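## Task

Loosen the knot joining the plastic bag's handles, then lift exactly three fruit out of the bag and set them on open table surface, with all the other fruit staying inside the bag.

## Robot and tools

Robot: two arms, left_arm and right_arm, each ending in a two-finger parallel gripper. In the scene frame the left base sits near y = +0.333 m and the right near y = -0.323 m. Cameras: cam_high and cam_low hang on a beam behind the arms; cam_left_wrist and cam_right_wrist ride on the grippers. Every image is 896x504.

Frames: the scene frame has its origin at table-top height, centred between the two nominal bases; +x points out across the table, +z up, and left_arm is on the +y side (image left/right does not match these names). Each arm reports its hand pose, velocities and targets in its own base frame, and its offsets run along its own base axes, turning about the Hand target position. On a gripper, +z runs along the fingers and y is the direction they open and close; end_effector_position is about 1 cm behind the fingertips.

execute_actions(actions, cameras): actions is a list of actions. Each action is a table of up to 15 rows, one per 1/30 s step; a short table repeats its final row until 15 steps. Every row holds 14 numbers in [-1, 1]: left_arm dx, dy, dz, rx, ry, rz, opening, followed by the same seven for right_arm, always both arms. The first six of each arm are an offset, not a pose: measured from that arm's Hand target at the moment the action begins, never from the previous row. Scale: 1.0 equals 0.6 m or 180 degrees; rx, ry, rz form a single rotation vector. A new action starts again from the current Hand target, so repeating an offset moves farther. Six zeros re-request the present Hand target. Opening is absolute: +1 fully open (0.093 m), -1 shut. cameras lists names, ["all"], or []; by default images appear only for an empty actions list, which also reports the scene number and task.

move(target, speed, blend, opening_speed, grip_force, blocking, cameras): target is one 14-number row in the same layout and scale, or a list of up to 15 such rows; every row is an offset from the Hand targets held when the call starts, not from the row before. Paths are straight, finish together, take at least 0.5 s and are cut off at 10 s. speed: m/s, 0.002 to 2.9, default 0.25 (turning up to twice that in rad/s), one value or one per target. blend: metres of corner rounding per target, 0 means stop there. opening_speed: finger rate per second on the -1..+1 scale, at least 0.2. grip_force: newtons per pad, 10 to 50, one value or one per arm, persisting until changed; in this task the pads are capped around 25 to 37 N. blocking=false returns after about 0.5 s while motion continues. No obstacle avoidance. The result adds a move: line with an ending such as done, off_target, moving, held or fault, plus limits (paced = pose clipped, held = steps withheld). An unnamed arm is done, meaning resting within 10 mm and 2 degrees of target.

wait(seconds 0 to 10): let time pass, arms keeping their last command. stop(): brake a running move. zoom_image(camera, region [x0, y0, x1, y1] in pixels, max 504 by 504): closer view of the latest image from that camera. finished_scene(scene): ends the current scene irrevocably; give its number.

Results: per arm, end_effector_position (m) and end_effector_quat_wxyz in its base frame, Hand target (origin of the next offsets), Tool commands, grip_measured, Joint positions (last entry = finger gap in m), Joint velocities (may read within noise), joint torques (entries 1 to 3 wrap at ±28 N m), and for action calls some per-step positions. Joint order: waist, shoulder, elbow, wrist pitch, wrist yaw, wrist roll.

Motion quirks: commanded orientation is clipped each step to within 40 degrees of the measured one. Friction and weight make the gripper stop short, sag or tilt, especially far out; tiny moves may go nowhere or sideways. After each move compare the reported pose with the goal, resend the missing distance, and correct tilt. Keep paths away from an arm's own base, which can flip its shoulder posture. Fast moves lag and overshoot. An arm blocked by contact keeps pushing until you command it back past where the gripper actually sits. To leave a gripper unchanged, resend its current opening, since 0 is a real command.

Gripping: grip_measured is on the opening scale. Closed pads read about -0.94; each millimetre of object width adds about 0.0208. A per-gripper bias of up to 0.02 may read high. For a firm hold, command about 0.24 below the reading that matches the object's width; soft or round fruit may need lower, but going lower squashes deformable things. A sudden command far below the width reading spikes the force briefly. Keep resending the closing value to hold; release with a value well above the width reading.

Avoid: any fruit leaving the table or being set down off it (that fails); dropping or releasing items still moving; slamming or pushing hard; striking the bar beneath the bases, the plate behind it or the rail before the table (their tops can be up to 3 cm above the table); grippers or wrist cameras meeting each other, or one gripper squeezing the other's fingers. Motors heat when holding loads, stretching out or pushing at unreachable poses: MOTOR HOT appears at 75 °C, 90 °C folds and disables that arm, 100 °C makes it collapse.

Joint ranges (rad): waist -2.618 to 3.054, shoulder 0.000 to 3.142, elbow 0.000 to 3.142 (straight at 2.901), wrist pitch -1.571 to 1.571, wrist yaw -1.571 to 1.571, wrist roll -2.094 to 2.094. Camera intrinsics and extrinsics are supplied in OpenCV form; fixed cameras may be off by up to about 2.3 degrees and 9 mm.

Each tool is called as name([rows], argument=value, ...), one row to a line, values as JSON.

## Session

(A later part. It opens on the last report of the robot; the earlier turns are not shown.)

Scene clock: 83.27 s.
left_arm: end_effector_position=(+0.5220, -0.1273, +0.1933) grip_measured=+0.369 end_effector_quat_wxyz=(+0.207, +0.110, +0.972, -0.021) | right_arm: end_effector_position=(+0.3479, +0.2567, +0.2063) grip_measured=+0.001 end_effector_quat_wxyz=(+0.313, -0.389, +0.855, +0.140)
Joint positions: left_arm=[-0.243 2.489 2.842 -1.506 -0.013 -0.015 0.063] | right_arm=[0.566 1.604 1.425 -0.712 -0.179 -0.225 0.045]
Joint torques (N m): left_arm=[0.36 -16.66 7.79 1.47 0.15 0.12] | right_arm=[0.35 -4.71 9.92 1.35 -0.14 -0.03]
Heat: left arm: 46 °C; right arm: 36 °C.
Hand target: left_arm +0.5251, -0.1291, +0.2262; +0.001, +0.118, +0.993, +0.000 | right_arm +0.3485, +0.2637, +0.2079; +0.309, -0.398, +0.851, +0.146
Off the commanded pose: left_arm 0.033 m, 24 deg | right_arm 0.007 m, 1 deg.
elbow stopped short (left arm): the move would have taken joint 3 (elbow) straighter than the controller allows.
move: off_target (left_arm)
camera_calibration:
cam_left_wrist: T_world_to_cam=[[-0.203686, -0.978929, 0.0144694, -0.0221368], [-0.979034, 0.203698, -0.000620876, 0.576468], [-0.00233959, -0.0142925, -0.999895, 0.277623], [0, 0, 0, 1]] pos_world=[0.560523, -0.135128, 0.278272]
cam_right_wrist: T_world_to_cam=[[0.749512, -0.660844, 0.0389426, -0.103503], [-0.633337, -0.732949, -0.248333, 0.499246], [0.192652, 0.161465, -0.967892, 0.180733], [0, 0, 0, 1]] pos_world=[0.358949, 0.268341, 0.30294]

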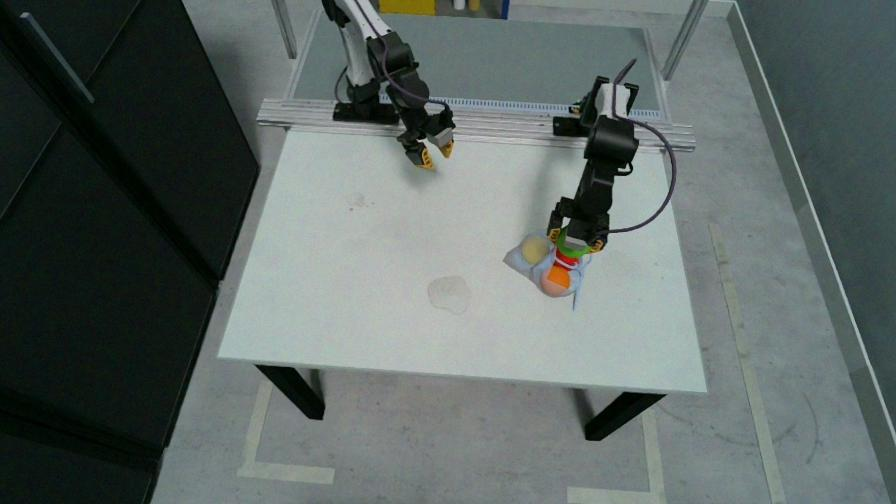

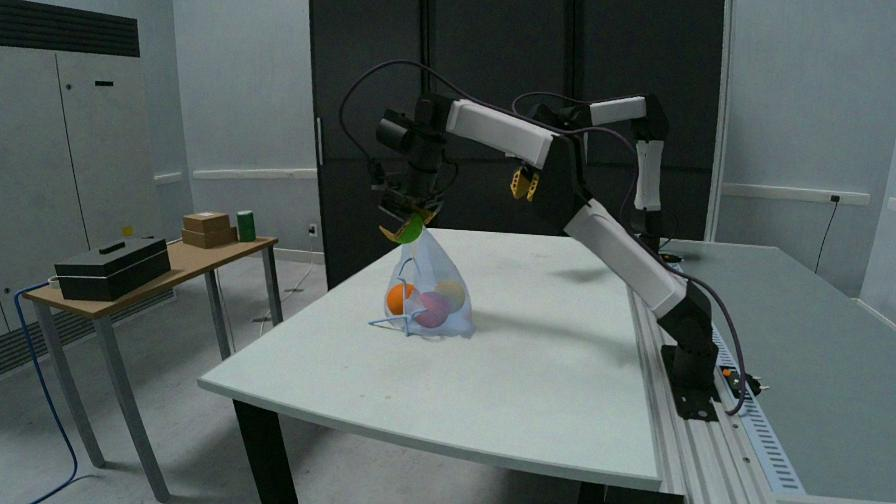

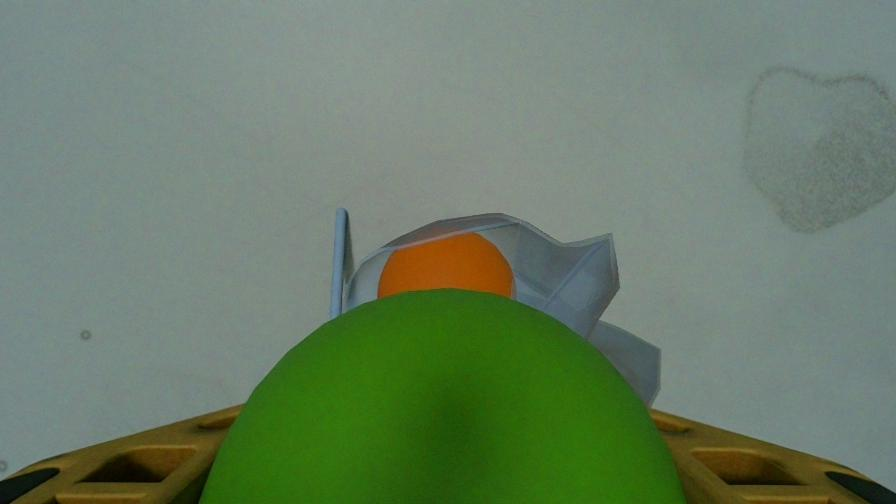

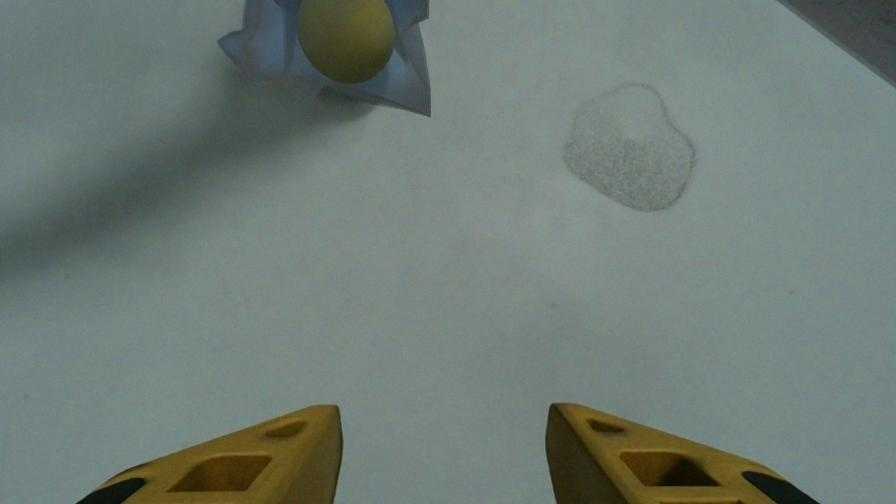

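move([
  [-0.04,0.24,-0.08,0,0,0,0.15, 0,0,0,0,0,0,0],
  [-0.05,0.27,-0.28,0,0,0,0.15, 0,0,0,0,0,0,0],
], cameras=["cam_left_wrist","cam_low","cam_high"], speed=0.1, blend=0.02)

zoom_image(camera="cam_low", region=[330, 210, 520, 370])

Scene clock: 89.90 s.
left_arm: end_effector_position=(+0.5000, +0.0310, +0.0693) grip_measured=+0.369 end_effector_quat_wxyz=(+0.020, +0.113, +0.993, -0.002) | right_arm: end_effector_position=(+0.3479, +0.2567, +0.2063) grip_measured=+0.001 end_effector_quat_wxyz=(+0.313, -0.389, +0.855, +0.140)
Joint positions: left_arm=[0.066 2.613 2.632 -1.552 0.011 0.291 0.063] | right_arm=[0.566 1.604 1.425 -0.712 -0.179 -0.225 0.045]
Joint torques (N m): left_arm=[0.34 -12.63 5.16 0.41 -0.05 0.15] | right_arm=[0.36 -4.71 9.92 1.36 -0.14 -0.02]
Heat: left arm: 48 °C; right arm: 37 °C.
Hand target: left_arm +0.4951, +0.0330, +0.0582; +0.001, +0.118, +0.993, +0.000 | right_arm +0.3485, +0.2637, +0.2079; +0.309, -0.398, +0.851, +0.146
Off the commanded pose: left_arm 0.012 m, 2 deg | right_arm 0.007 m, 1 deg.
elbow stopped short (left arm): the move would have taken joint 3 (elbow) straighter than the controller allows.
move: off_target (left_arm)
camera_calibration:
cam_left_wrist: T_world_to_cam=[[-0.199507, -0.979837, 0.0107455, 0.12826], [-0.909903, 0.189315, 0.369102, 0.462893], [-0.363694, 0.0638611, -0.929327, 0.329235], [0, 0, 0, 1]] pos_world=[0.566518, 0.0170162, 0.133734]
Images, in order (width x height): cam_high 896x504, cam_low 896x504, cam_left_wrist 896x504.

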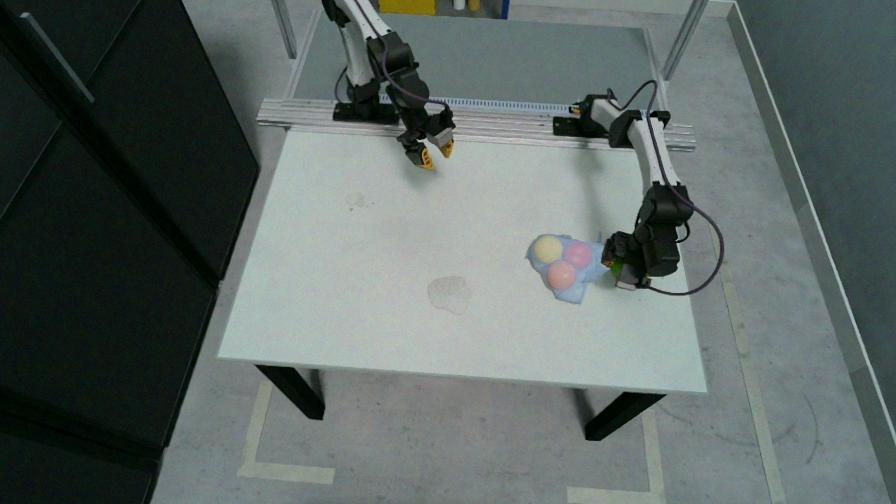

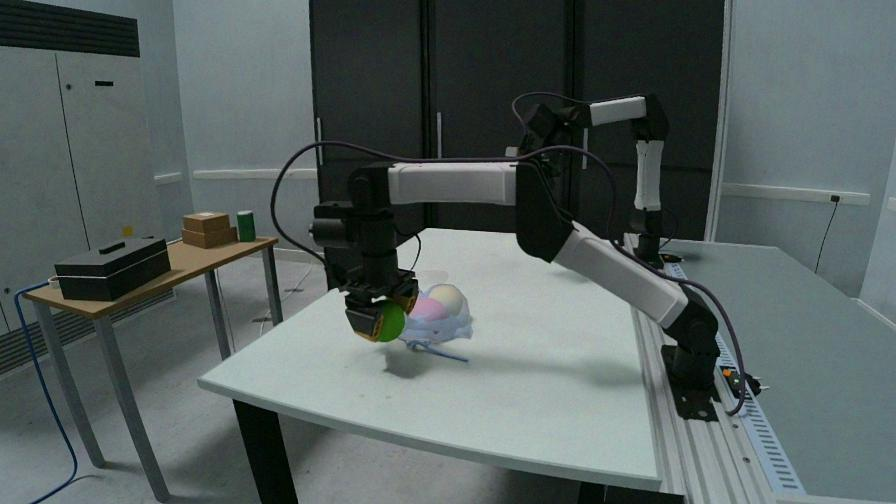

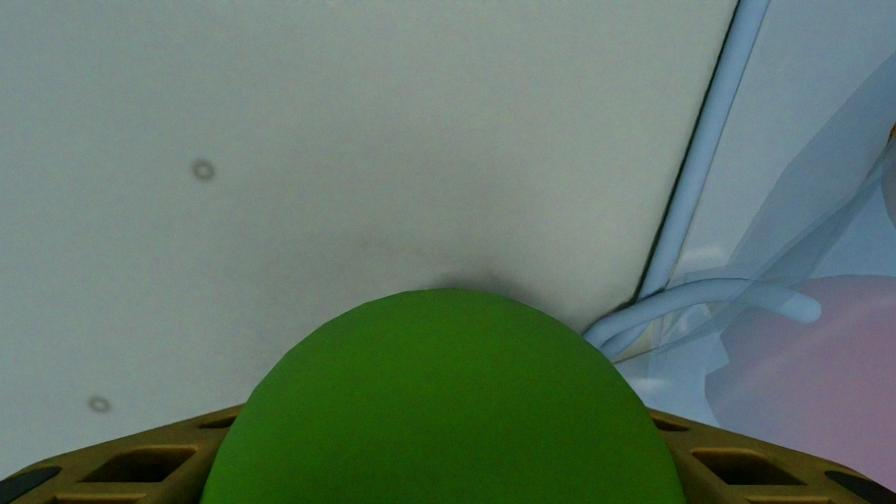

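Scaled by 2.653 from the camera's 896x504 image, which has a finer 1280x720 frame.

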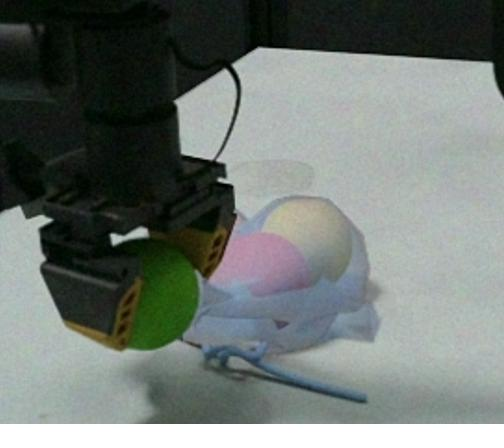

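move(target=[0,0,-0.04,0,0,0,0.15, 0,0,0,0,0,0,0], cameras=["cam_low","cam_left_wrist"], speed=0.05)

zoom_image(camera="cam_low", region=[330, 210, 520, 370])

Scene clock: 91.23 s.
left_arm: end_effector_position=(+0.4898, +0.0303, +0.0326) grip_measured=+0.369 end_effector_quat_wxyz=(-0.015, +0.113, +0.993, -0.008) | right_arm: end_effector_position=(+0.3479, +0.2567, +0.2063) grip_measured=+0.001 end_effector_quat_wxyz=(+0.313, -0.389, +0.855, +0.140)
Joint positions: left_arm=[0.066 2.611 2.482 -1.473 0.011 0.292 0.063] | right_arm=[0.566 1.604 1.425 -0.712 -0.179 -0.225 0.045]
Joint torques (N m): left_arm=[0.34 -15.3 4 0.74 -0.07 0.14] | right_arm=[0.39 -4.67 9.92 1.34 -0.13 -0.03]
Heat: left arm: 48 °C; right arm: 37 °C.
Hand target: left_arm +0.4951, +0.0330, +0.0343; +0.001, +0.118, +0.993, +0.000 | right_arm +0.3485, +0.2637, +0.2079; +0.309, -0.398, +0.851, +0.146
Off the commanded pose: left_arm 0.006 m, 2 deg | right_arm 0.007 m, 1 deg.
move: done
camera_calibration:
cam_left_wrist: T_world_to_cam=[[-0.198826, -0.979603, 0.0291012, 0.125065], [-0.881914, 0.191792, 0.430631, 0.451522], [-0.427429, 0.0599559, -0.902059, 0.321945], [0, 0, 0, 1]] pos_world=[0.560678, 0.0166137, 0.092334]
Images, in order (width x height): cam_low 896x504, cam_left_wrist 896x504.

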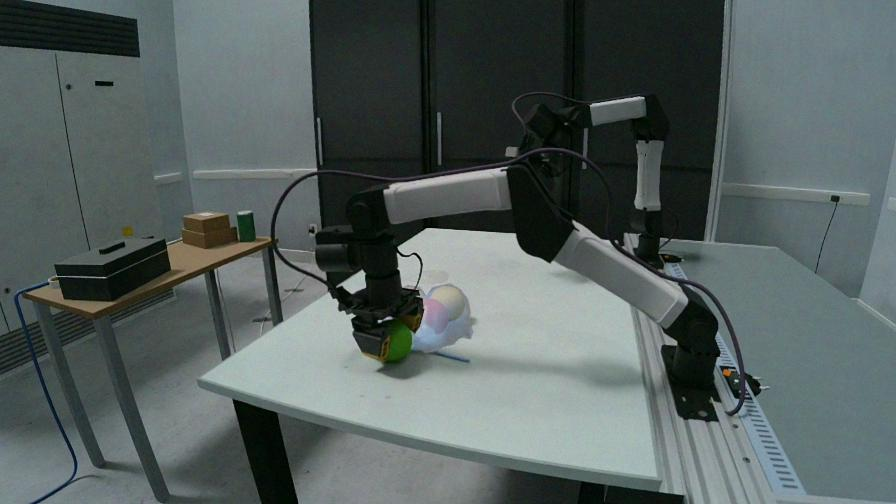

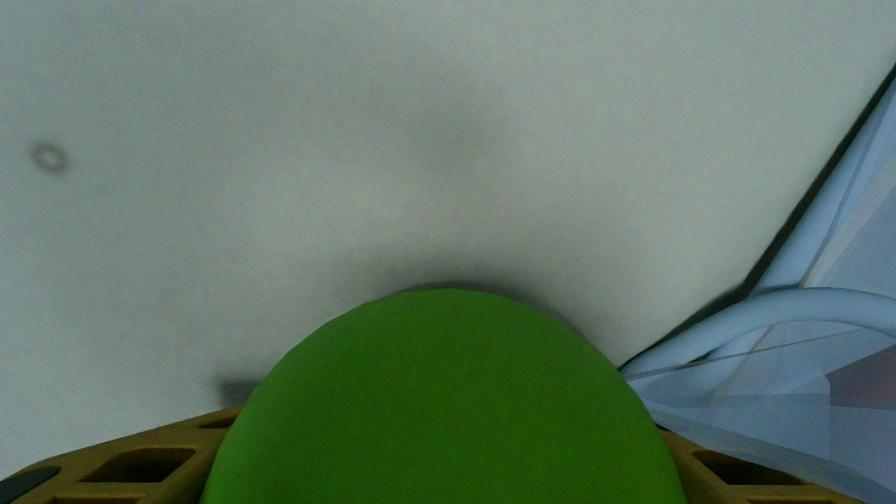

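Scaled by 2.653 from the camera's 896x504 image, which has a finer 1280x720 frame.

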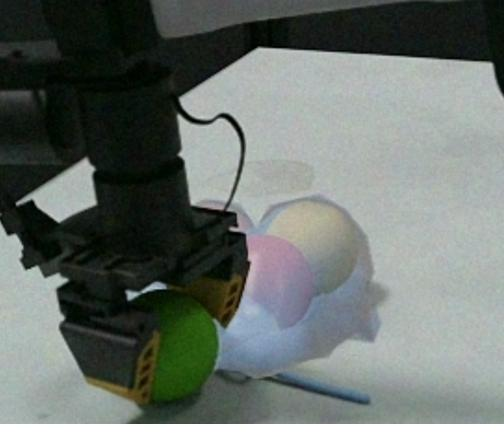

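move(target=[0,0,0.004,0,0,0,0.62, 0,0,0,0,0,0,0], cameras=["cam_low","cam_left_wrist"], opening_speed=0.2)

zoom_image(camera="cam_low", region=[330, 210, 520, 370])

Scene clock: 94.27 s.
left_arm: end_effector_position=(+0.4937, +0.0309, +0.0325) grip_measured=+0.618 end_effector_quat_wxyz=(-0.007, +0.113, +0.994, -0.006) | right_arm: end_effector_position=(+0.3479, +0.2567, +0.2063) grip_measured=+0.001 end_effector_quat_wxyz=(+0.313, -0.389, +0.855, +0.140)
Joint positions: left_arm=[0.066 2.611 2.482 -1.457 0.009 0.292 0.075] | right_arm=[0.566 1.604 1.425 -0.712 -0.179 -0.225 0.045]
Joint torques (N m): left_arm=[0.31 -15.38 4.68 0.52 -0.05 0.15] | right_arm=[0.38 -4.77 9.96 1.33 -0.13 -0.03]
Heat: left arm: 48 °C; right arm: 37 °C.
Hand target: left_arm +0.4952, +0.0330, +0.0367; +0.001, +0.118, +0.993, +0.000 | right_arm +0.3485, +0.2637, +0.2079; +0.309, -0.398, +0.851, +0.146
Off the commanded pose: left_arm 0.005 m, 1 deg | right_arm 0.007 m, 1 deg.
move: done
camera_calibration:
cam_left_wrist: T_world_to_cam=[[-0.199267, -0.979667, 0.0233603, 0.126695], [-0.88863, 0.190696, 0.417099, 0.458666], [-0.413073, 0.0623554, -0.908561, 0.316547], [0, 0, 0, 1]] pos_world=[0.563587, 0.0169152, 0.093334]
Images, in order (width x height): cam_low 896x504, cam_left_wrist 896x504.

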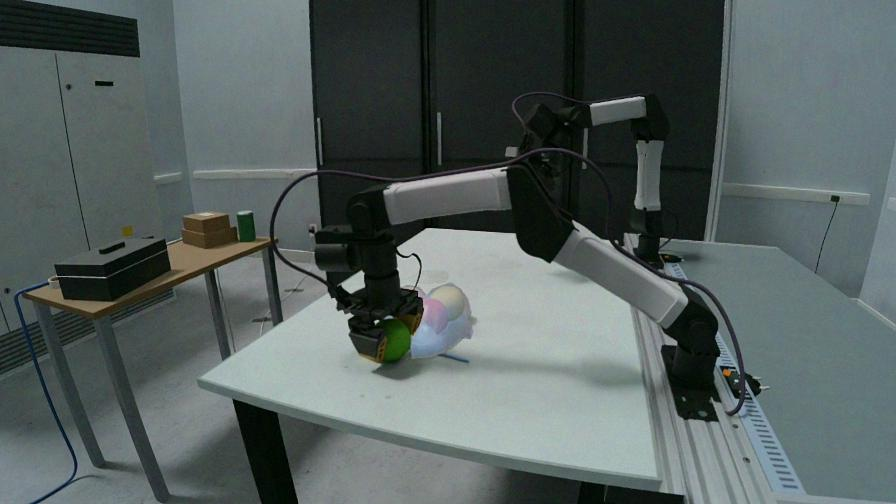

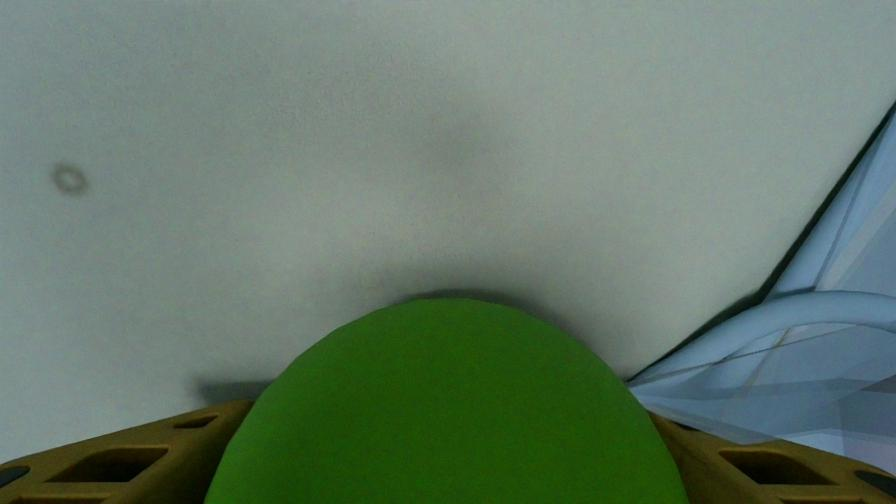

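Scaled by 2.653 from the camera's 896x504 image, which has a finer 1280x720 frame.

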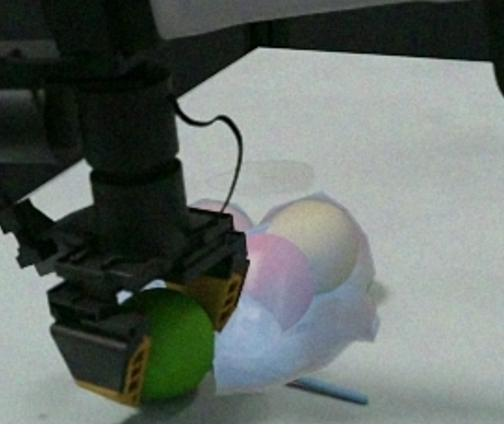

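move([
  [0,0,0,0,0,0,0.15, 0,0,0,0,0,0,0],
  [0.0,0.02,0.13,0,0,0,0.15, 0,0,0,0,0,0,0],
], cameras=["cam_low","cam_high"], opening_speed=0.6, speed=0.08)

zoom_image(camera="cam_low", region=[330, 210, 520, 370])

Scene clock: 97.43 s.
left_arm: end_effector_position=(+0.4980, +0.0430, +0.0955) grip_measured=+0.353 end_effector_quat_wxyz=(+0.043, +0.113, +0.993, +0.004) | right_arm: end_effector_position=(+0.3479, +0.2567, +0.2063) grip_measured=+0.001 end_effector_quat_wxyz=(+0.313, -0.389, +0.855, +0.140)
Joint positions: left_arm=[0.089 2.545 2.608 -1.548 0.009 0.315 0.062] | right_arm=[0.566 1.604 1.425 -0.712 -0.179 -0.225 0.045]
Joint torques (N m): left_arm=[0.36 -16.47 6.57 0.41 -0.04 0.14] | right_arm=[0.34 -4.68 9.85 1.35 -0.13 -0.04]
Heat: left arm: 49 °C; right arm: 37 °C.
Hand target: left_arm +0.4951, +0.0449, +0.1146; +0.001, +0.118, +0.993, +0.000 | right_arm +0.3485, +0.2637, +0.2079; +0.309, -0.398, +0.851, +0.146
Off the commanded pose: left_arm 0.020 m, 5 deg | right_arm 0.007 m, 1 deg.
joint sent to its limit (left arm) — joint 4 (wrist pitch), lower limit. The joint targets are off in orientation, not in position.
move: off_target (left_arm)
Images, in order (width x height): cam_high 896x504, cam_low 896x504.

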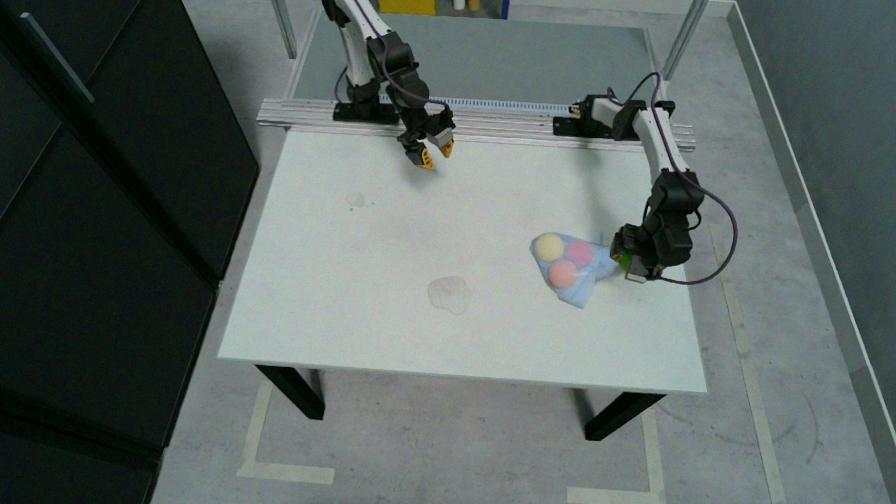

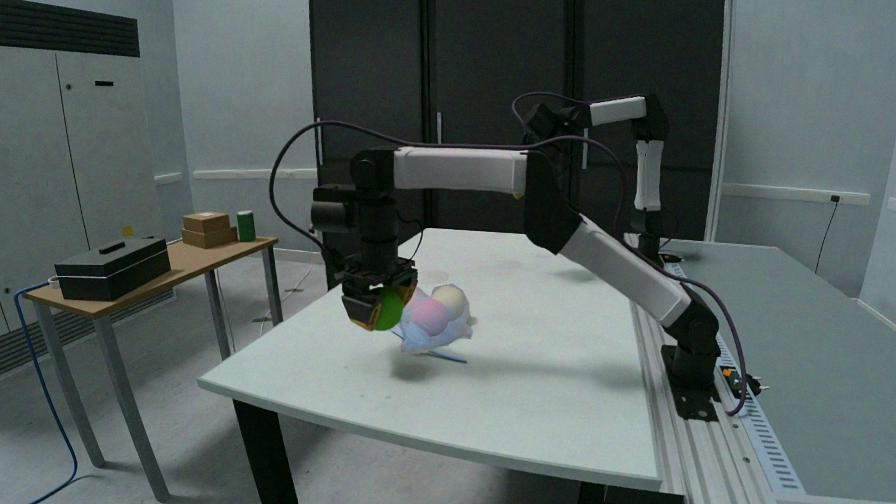

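Scaled by 2.653 from the camera's 896x504 image, which has a finer 1280x720 frame.

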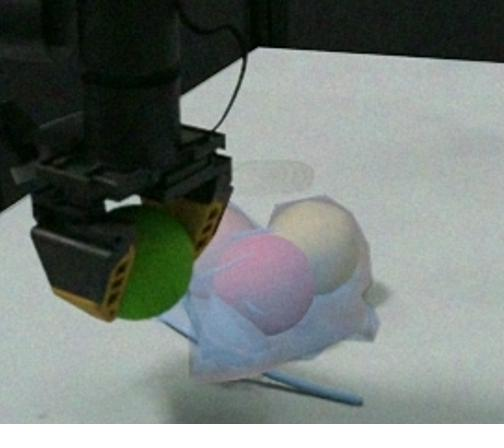

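move([
  [-0.05,0.06,0.02,0,0,0,0.15, 0,0,0,0,0,0,0],
  [-0.24,0.08,-0.01,0,0,0,0.15, 0,0,0,0,0,0,0],
  [-0.24,0.08,-0.1,0,0,0,0.15, 0,0,0,0,0,0,0],
], cameras=["cam_low","cam_high"], blend=0.02, speed=0.12)

zoom_image(camera="cam_low", region=[360, 210, 550, 370])

Scene clock: 100.57 s.
left_arm: end_effector_position=(+0.3525, +0.0905, +0.0550) grip_measured=+0.353 end_effector_quat_wxyz=(-0.002, +0.114, +0.993, -0.005) | right_arm: end_effector_position=(+0.3479, +0.2567, +0.2063) grip_measured=+0.001 end_effector_quat_wxyz=(+0.313, -0.389, +0.855, +0.140)
Joint positions: left_arm=[0.255 1.962 1.481 -1.096 0.008 0.484 0.062] | right_arm=[0.566 1.604 1.425 -0.712 -0.179 -0.225 0.045]
Joint torques (N m): left_arm=[0.58 -10.35 4.62 0.54 -0.02 0.14] | right_arm=[0.39 -4.72 9.83 1.35 -0.14 -0.03]
Heat: left arm: 49 °C; right arm: 38 °C.
Hand target: left_arm +0.3511, +0.0929, +0.0545; +0.001, +0.118, +0.993, +0.000 | right_arm +0.3485, +0.2637, +0.2079; +0.309, -0.398, +0.851, +0.146
Off the commanded pose: left_arm 0.003 m, 1 deg | right_arm 0.007 m, 1 deg.
move: done
Images, in order (width x height): cam_high 896x504, cam_low 896x504.

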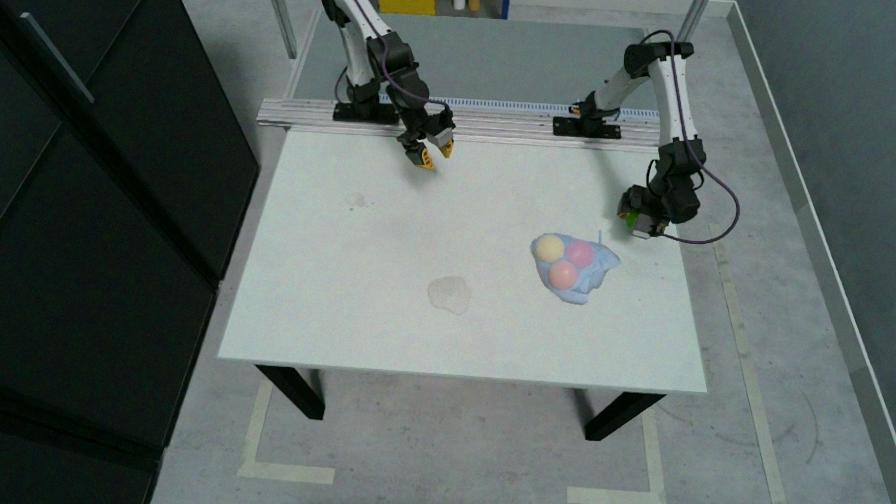

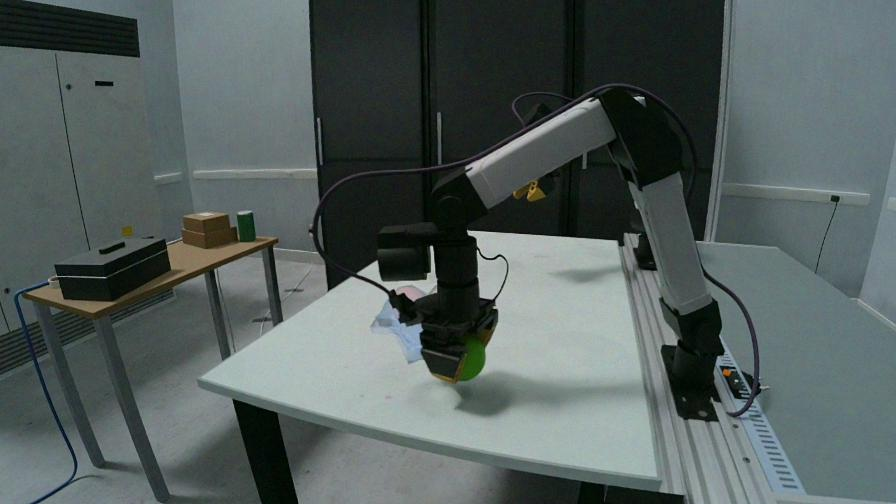

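Scaled by 2.653 from the camera's 896x504 image, which has a finer 1280x720 frame.

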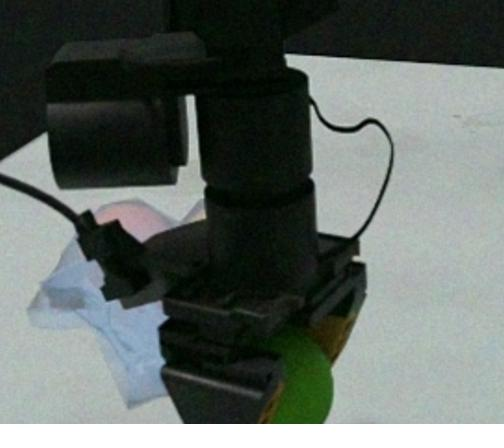

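move([
  [-0.09,-0.06,0,0,0,0,0.15, 0,0,0,0,0,0,0],
  [-0.09,-0.06,-0.031,0,0,0,0.15, 0,0,0,0,0,0,0],
], cameras=["cam_low","cam_high"], speed=[0.12,0.05])

zoom_image(camera="cam_low", region=[360, 260, 550, 420])

Scene clock: 103.17 s.
left_arm: end_effector_position=(+0.2980, +0.0591, +0.0386) grip_measured=+0.353 end_effector_quat_wxyz=(+0.001, +0.119, +0.993, -0.004) | right_arm: end_effector_position=(+0.3479, +0.2567, +0.2063) grip_measured=+0.001 end_effector_quat_wxyz=(+0.313, -0.389, +0.855, +0.140)
Joint positions: left_arm=[0.201 1.758 1.145 -0.958 0.008 0.439 0.062] | right_arm=[0.566 1.604 1.425 -0.712 -0.179 -0.225 0.045]
Joint torques (N m): left_arm=[-0.61 -7.88 4.45 0.54 -0.02 -0.11] | right_arm=[0.44 -4.81 9.87 1.35 -0.15 -0.02]
Heat: left arm: 49 °C; right arm: 38 °C.
Hand target: left_arm +0.2971, +0.0569, +0.0360; +0.001, +0.118, +0.993, +0.000 | right_arm +0.3485, +0.2637, +0.2079; +0.309, -0.398, +0.851, +0.146
Off the commanded pose: left_arm 0.004 m, 0 deg | right_arm 0.007 m, 1 deg.
move: done
Images, in order (width x height): cam_high 896x504, cam_low 896x504.

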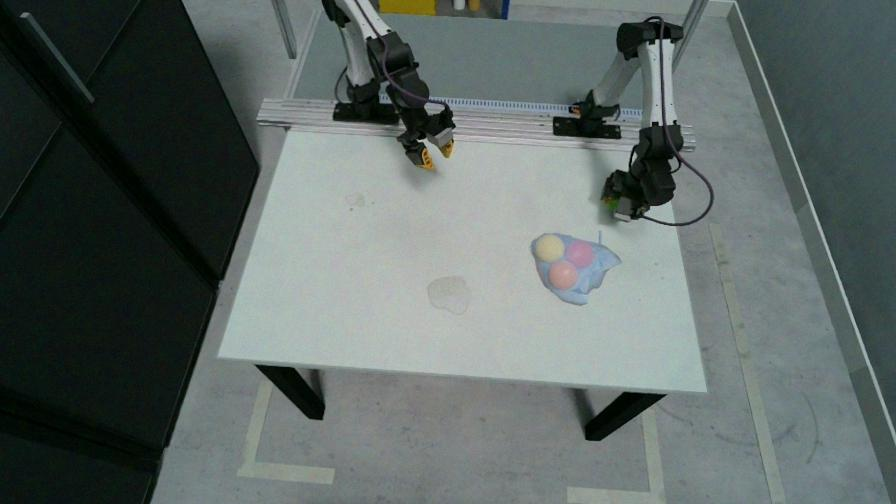

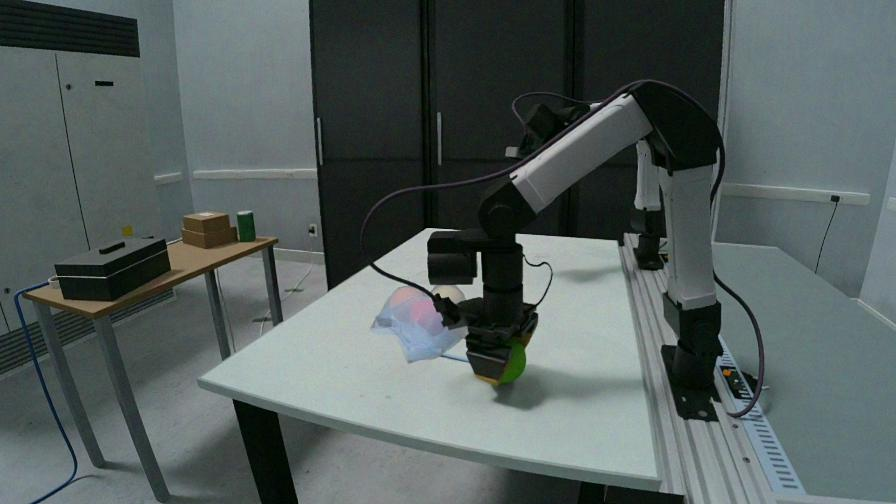

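Scaled by 2.653 from the camera's 896x504 image, which has a finer 1280x720 frame.

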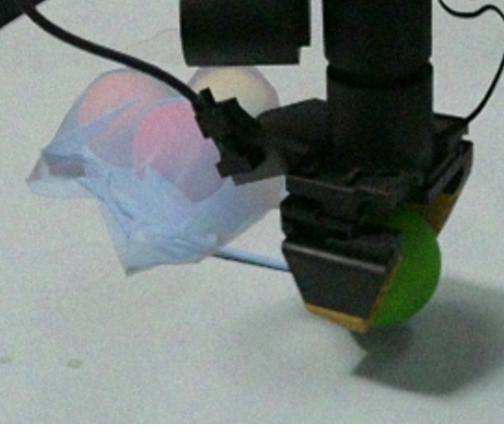

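move(target=[0,0,-0.02,0,0,0,0.15, 0,0,0,0,0,0,0], cameras=["cam_low"], speed=0.03)

zoom_image(camera="cam_low", region=[440, 300, 560, 420])

Scene clock: 105.00 s.
left_arm: end_effector_position=(+0.2995, +0.0594, +0.0317) grip_measured=+0.353 end_effector_quat_wxyz=(+0.010, +0.119, +0.993, -0.001) | right_arm: end_effector_position=(+0.3479, +0.2567, +0.2063) grip_measured=+0.001 end_effector_quat_wxyz=(+0.313, -0.389, +0.855, +0.140)
Joint positions: left_arm=[0.201 1.758 1.115 -0.911 0.008 0.439 0.062] | right_arm=[0.566 1.604 1.425 -0.712 -0.179 -0.225 0.045]
Joint torques (N m): left_arm=[-0.66 -6.53 4.4 0.59 -0.03 -0.11] | right_arm=[0.4 -4.71 9.87 1.37 -0.14 -0.03]
Heat: left arm: 48 °C; right arm: 38 °C.
Hand target: left_arm +0.2971, +0.0569, +0.0240; +0.001, +0.118, +0.993, +0.000 | right_arm +0.3485, +0.2637, +0.2079; +0.309, -0.398, +0.851, +0.146
Off the commanded pose: left_arm 0.008 m, 1 deg | right_arm 0.007 m, 1 deg.
move: done
Images, in order (width x height): cam_low 896x504.

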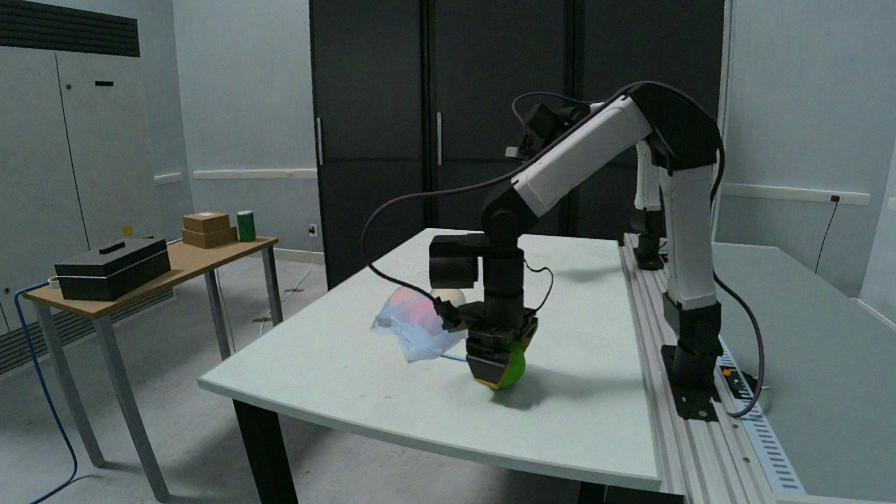

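Scaled by 4.200 from the camera's 896x504 image, which has a finer 1280x720 frame.

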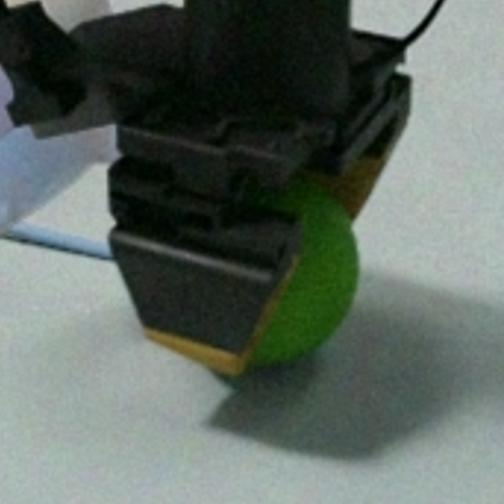

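move([
  [0,0,0.01,0,0,0,0.15, 0,0,0,0,0,0,0],
  [0,0,0.01,0,0,0,0.8, 0,0,0,0,0,0,0],
  [0.02,0,0.25,0,0,0,0.8, 0,0,0,0,0,0,0],
  [0.25,-0.27,0.3,0,0,0,0.8, 0,0,0,0,0,0,0],
], cameras=["all"], speed=[0.05,0.1,0.1,0.25], opening_speed=0.3)

zoom_image(camera="cam_low", region=[350, 210, 540, 390])

Scene clock: 112.43 s.
left_arm: end_effector_position=(+0.4462, -0.1034, +0.2068) grip_measured=+0.798 end_effector_quat_wxyz=(+0.122, +0.122, +0.985, -0.014) | right_arm: end_effector_position=(+0.3479, +0.2567, +0.2063) grip_measured=+0.001 end_effector_quat_wxyz=(+0.313, -0.389, +0.855, +0.140)
Joint positions: left_arm=[-0.227 2.193 2.42 -1.552 0.003 0.02 0.084] | right_arm=[0.566 1.604 1.425 -0.712 -0.179 -0.225 0.045]
Joint torques (N m): left_arm=[-0.09 -9.83 7.79 0.8 -0.01 -0.12] | right_arm=[0.35 -4.75 9.84 1.33 -0.14 -0.03]
Heat: left arm: 46 °C; right arm: 38 °C.
Hand target: left_arm +0.4472, -0.1050, +0.2040; +0.001, +0.118, +0.993, +0.000 | right_arm +0.3485, +0.2637, +0.2079; +0.309, -0.398, +0.851, +0.146
Off the commanded pose: left_arm 0.003 m, 14 deg | right_arm 0.007 m, 1 deg.
joint sent to its limit (left arm) — joint 4 (wrist pitch), lower limit. The joint targets are off in orientation, not in position.
move: off_target (left_arm)
camera_calibration:
cam_left_wrist: T_world_to_cam=[[-0.22228, -0.974881, 0.0140966, -0.00559367], [-0.960173, 0.221392, 0.170453, 0.455418], [-0.169293, 0.0243533, -0.985265, 0.366798], [0, 0, 0, 1]] pos_world=[0.498133, -0.115212, 0.283845]
cam_right_wrist: T_world_to_cam=[[0.749512, -0.660844, 0.0389426, -0.103503], [-0.633337, -0.732949, -0.248333, 0.499246], [0.192652, 0.161465, -0.967892, 0.180733], [0, 0, 0, 1]] pos_world=[0.358949, 0.268341, 0.30294]

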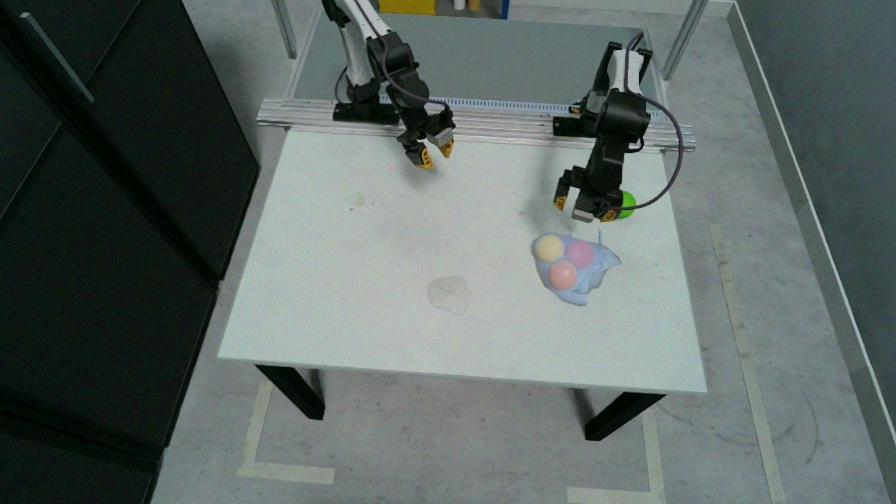

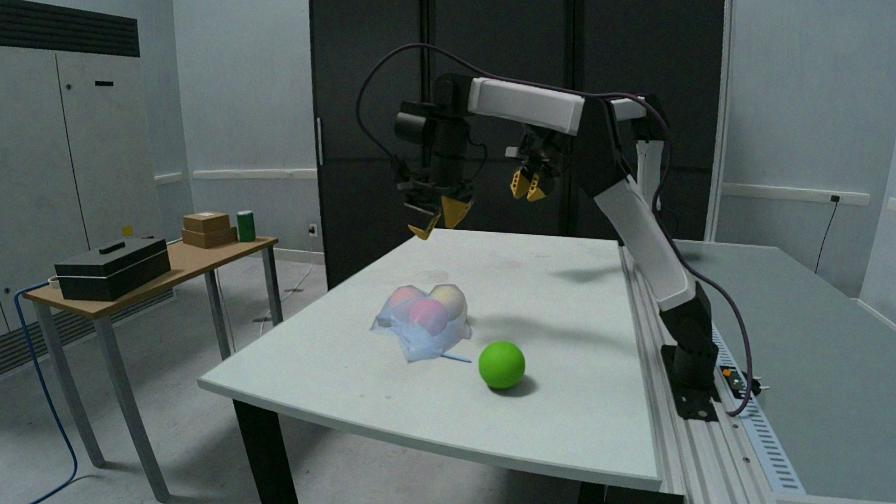

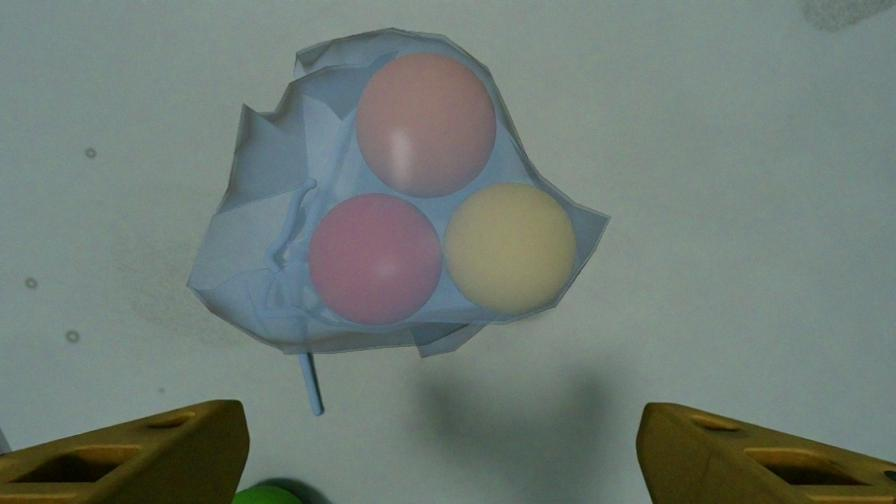

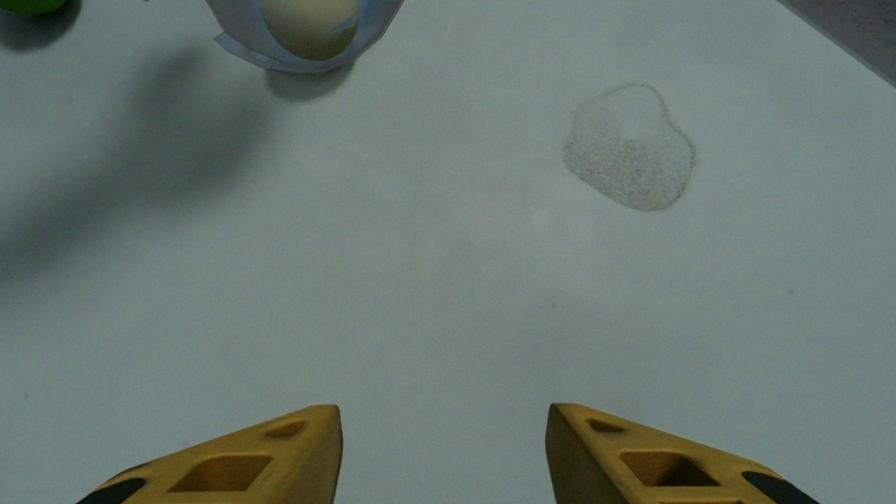

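Scaled by 2.653 from the camera's 896x504 image, which has a finer 1280x720 frame.

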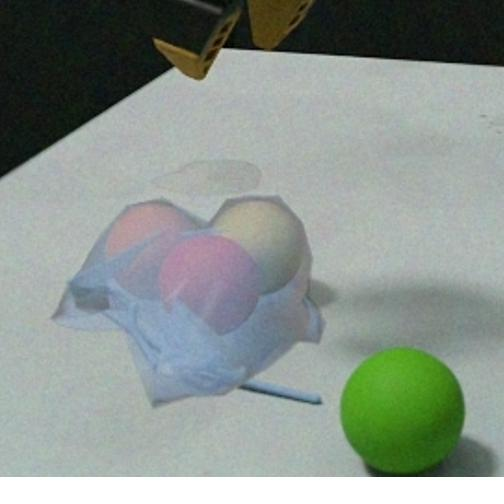

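zoom_image(camera="cam_left_wrist", region=[170, 10, 510, 420])

zoom_image(camera="cam_low", region=[365, 275, 475, 370])

Scaled by 1.229 from the camera's 896x504 image, which has a finer 1280x720 frame.

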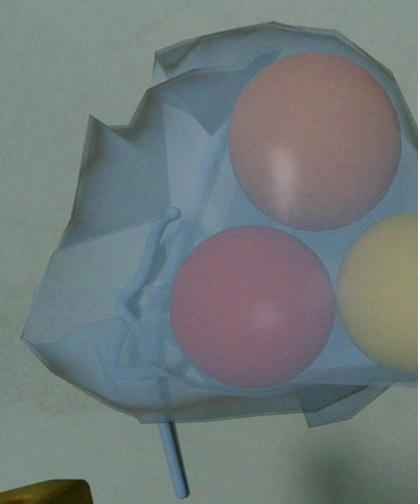

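Scaled by 4.582 from the camera's 896x504 image, which has a finer 1280x720 frame.

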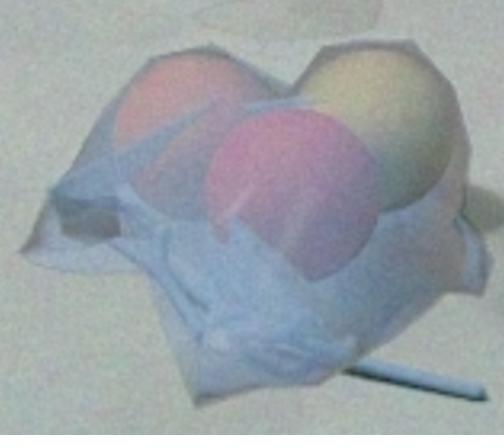

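move([
  [0.035,0.242,-0.1,0,0,-0.43,0.4, 0,0,0,0,0,0,0],
  [0.035,0.242,-0.28,0,0,-0.43,0.4, 0,0,0,0,0,0,0],
], cameras=["cam_low","cam_left_wrist"], speed=0.15)

zoom_image(camera="cam_low", region=[330, 240, 500, 400])

Scene clock: 121.70 s.
left_arm: end_effector_position=(+0.4679, +0.0383, +0.0454) grip_measured=+0.402 end_effector_quat_wxyz=(+0.007, +0.709, +0.705, +0.000) | right_arm: end_effector_position=(+0.3479, +0.2567, +0.2063) grip_measured=+0.001 end_effector_quat_wxyz=(+0.313, -0.389, +0.855, +0.140)
Joint positions: left_arm=[0.086 2.402 2.147 -1.307 0.011 1.662 0.064] | right_arm=[0.566 1.604 1.425 -0.712 -0.179 -0.225 0.045]
Joint torques (N m): left_arm=[0.2 -11.75 5.26 0.52 -0.02 0.12] | right_arm=[0.43 -4.74 10 1.33 -0.13 0]
Heat: left arm: 45 °C; right arm: 39 °C.
Hand target: left_arm +0.4682, +0.0401, +0.0360; +0.000, +0.713, +0.701, -0.001 | right_arm +0.3485, +0.2637, +0.2079; +0.309, -0.398, +0.851, +0.146
Off the commanded pose: left_arm 0.010 m, 1 deg | right_arm 0.007 m, 1 deg.
move: done
camera_calibration:
cam_left_wrist: T_world_to_cam=[[-0.999807, -0.0196301, 0.000232395, 0.46739], [-0.0179367, 0.918241, 0.395615, -0.00540231], [-0.00797935, 0.395534, -0.918417, 0.115315], [0, 0, 0, 1]] pos_world=[0.468123, -0.0314756, 0.107936]
Images, in order (width x height): cam_low 896x504, cam_left_wrist 896x504.

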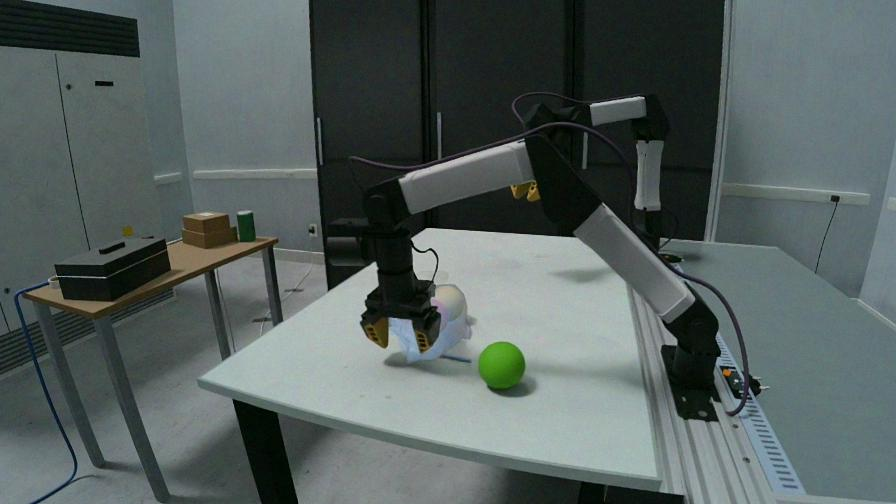

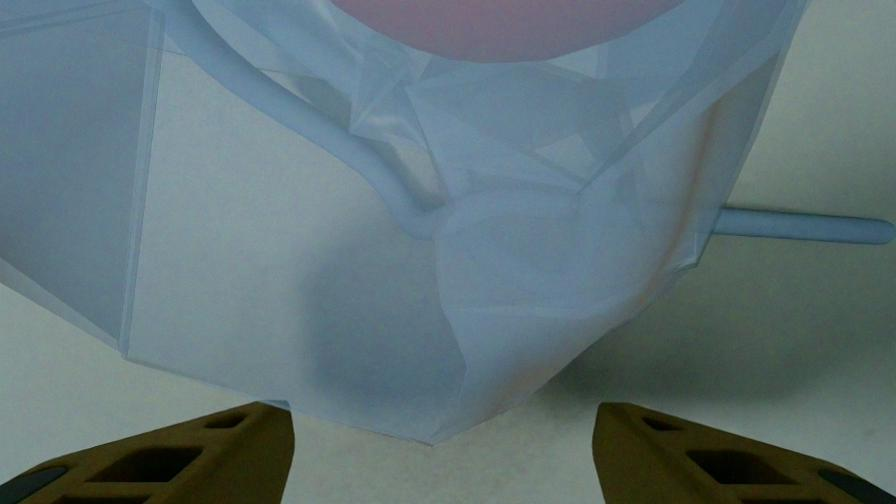

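Scaled by 2.965 from the camera's 896x504 image, which has a finer 1280x720 frame.

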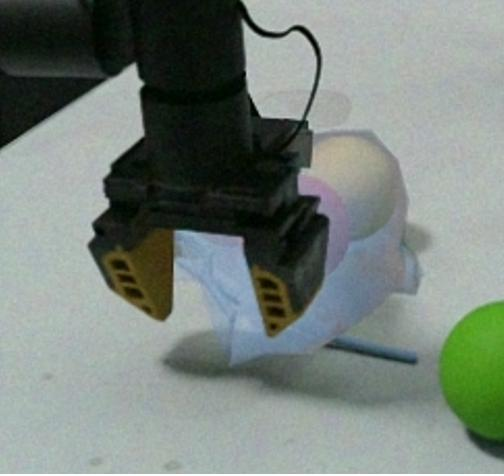

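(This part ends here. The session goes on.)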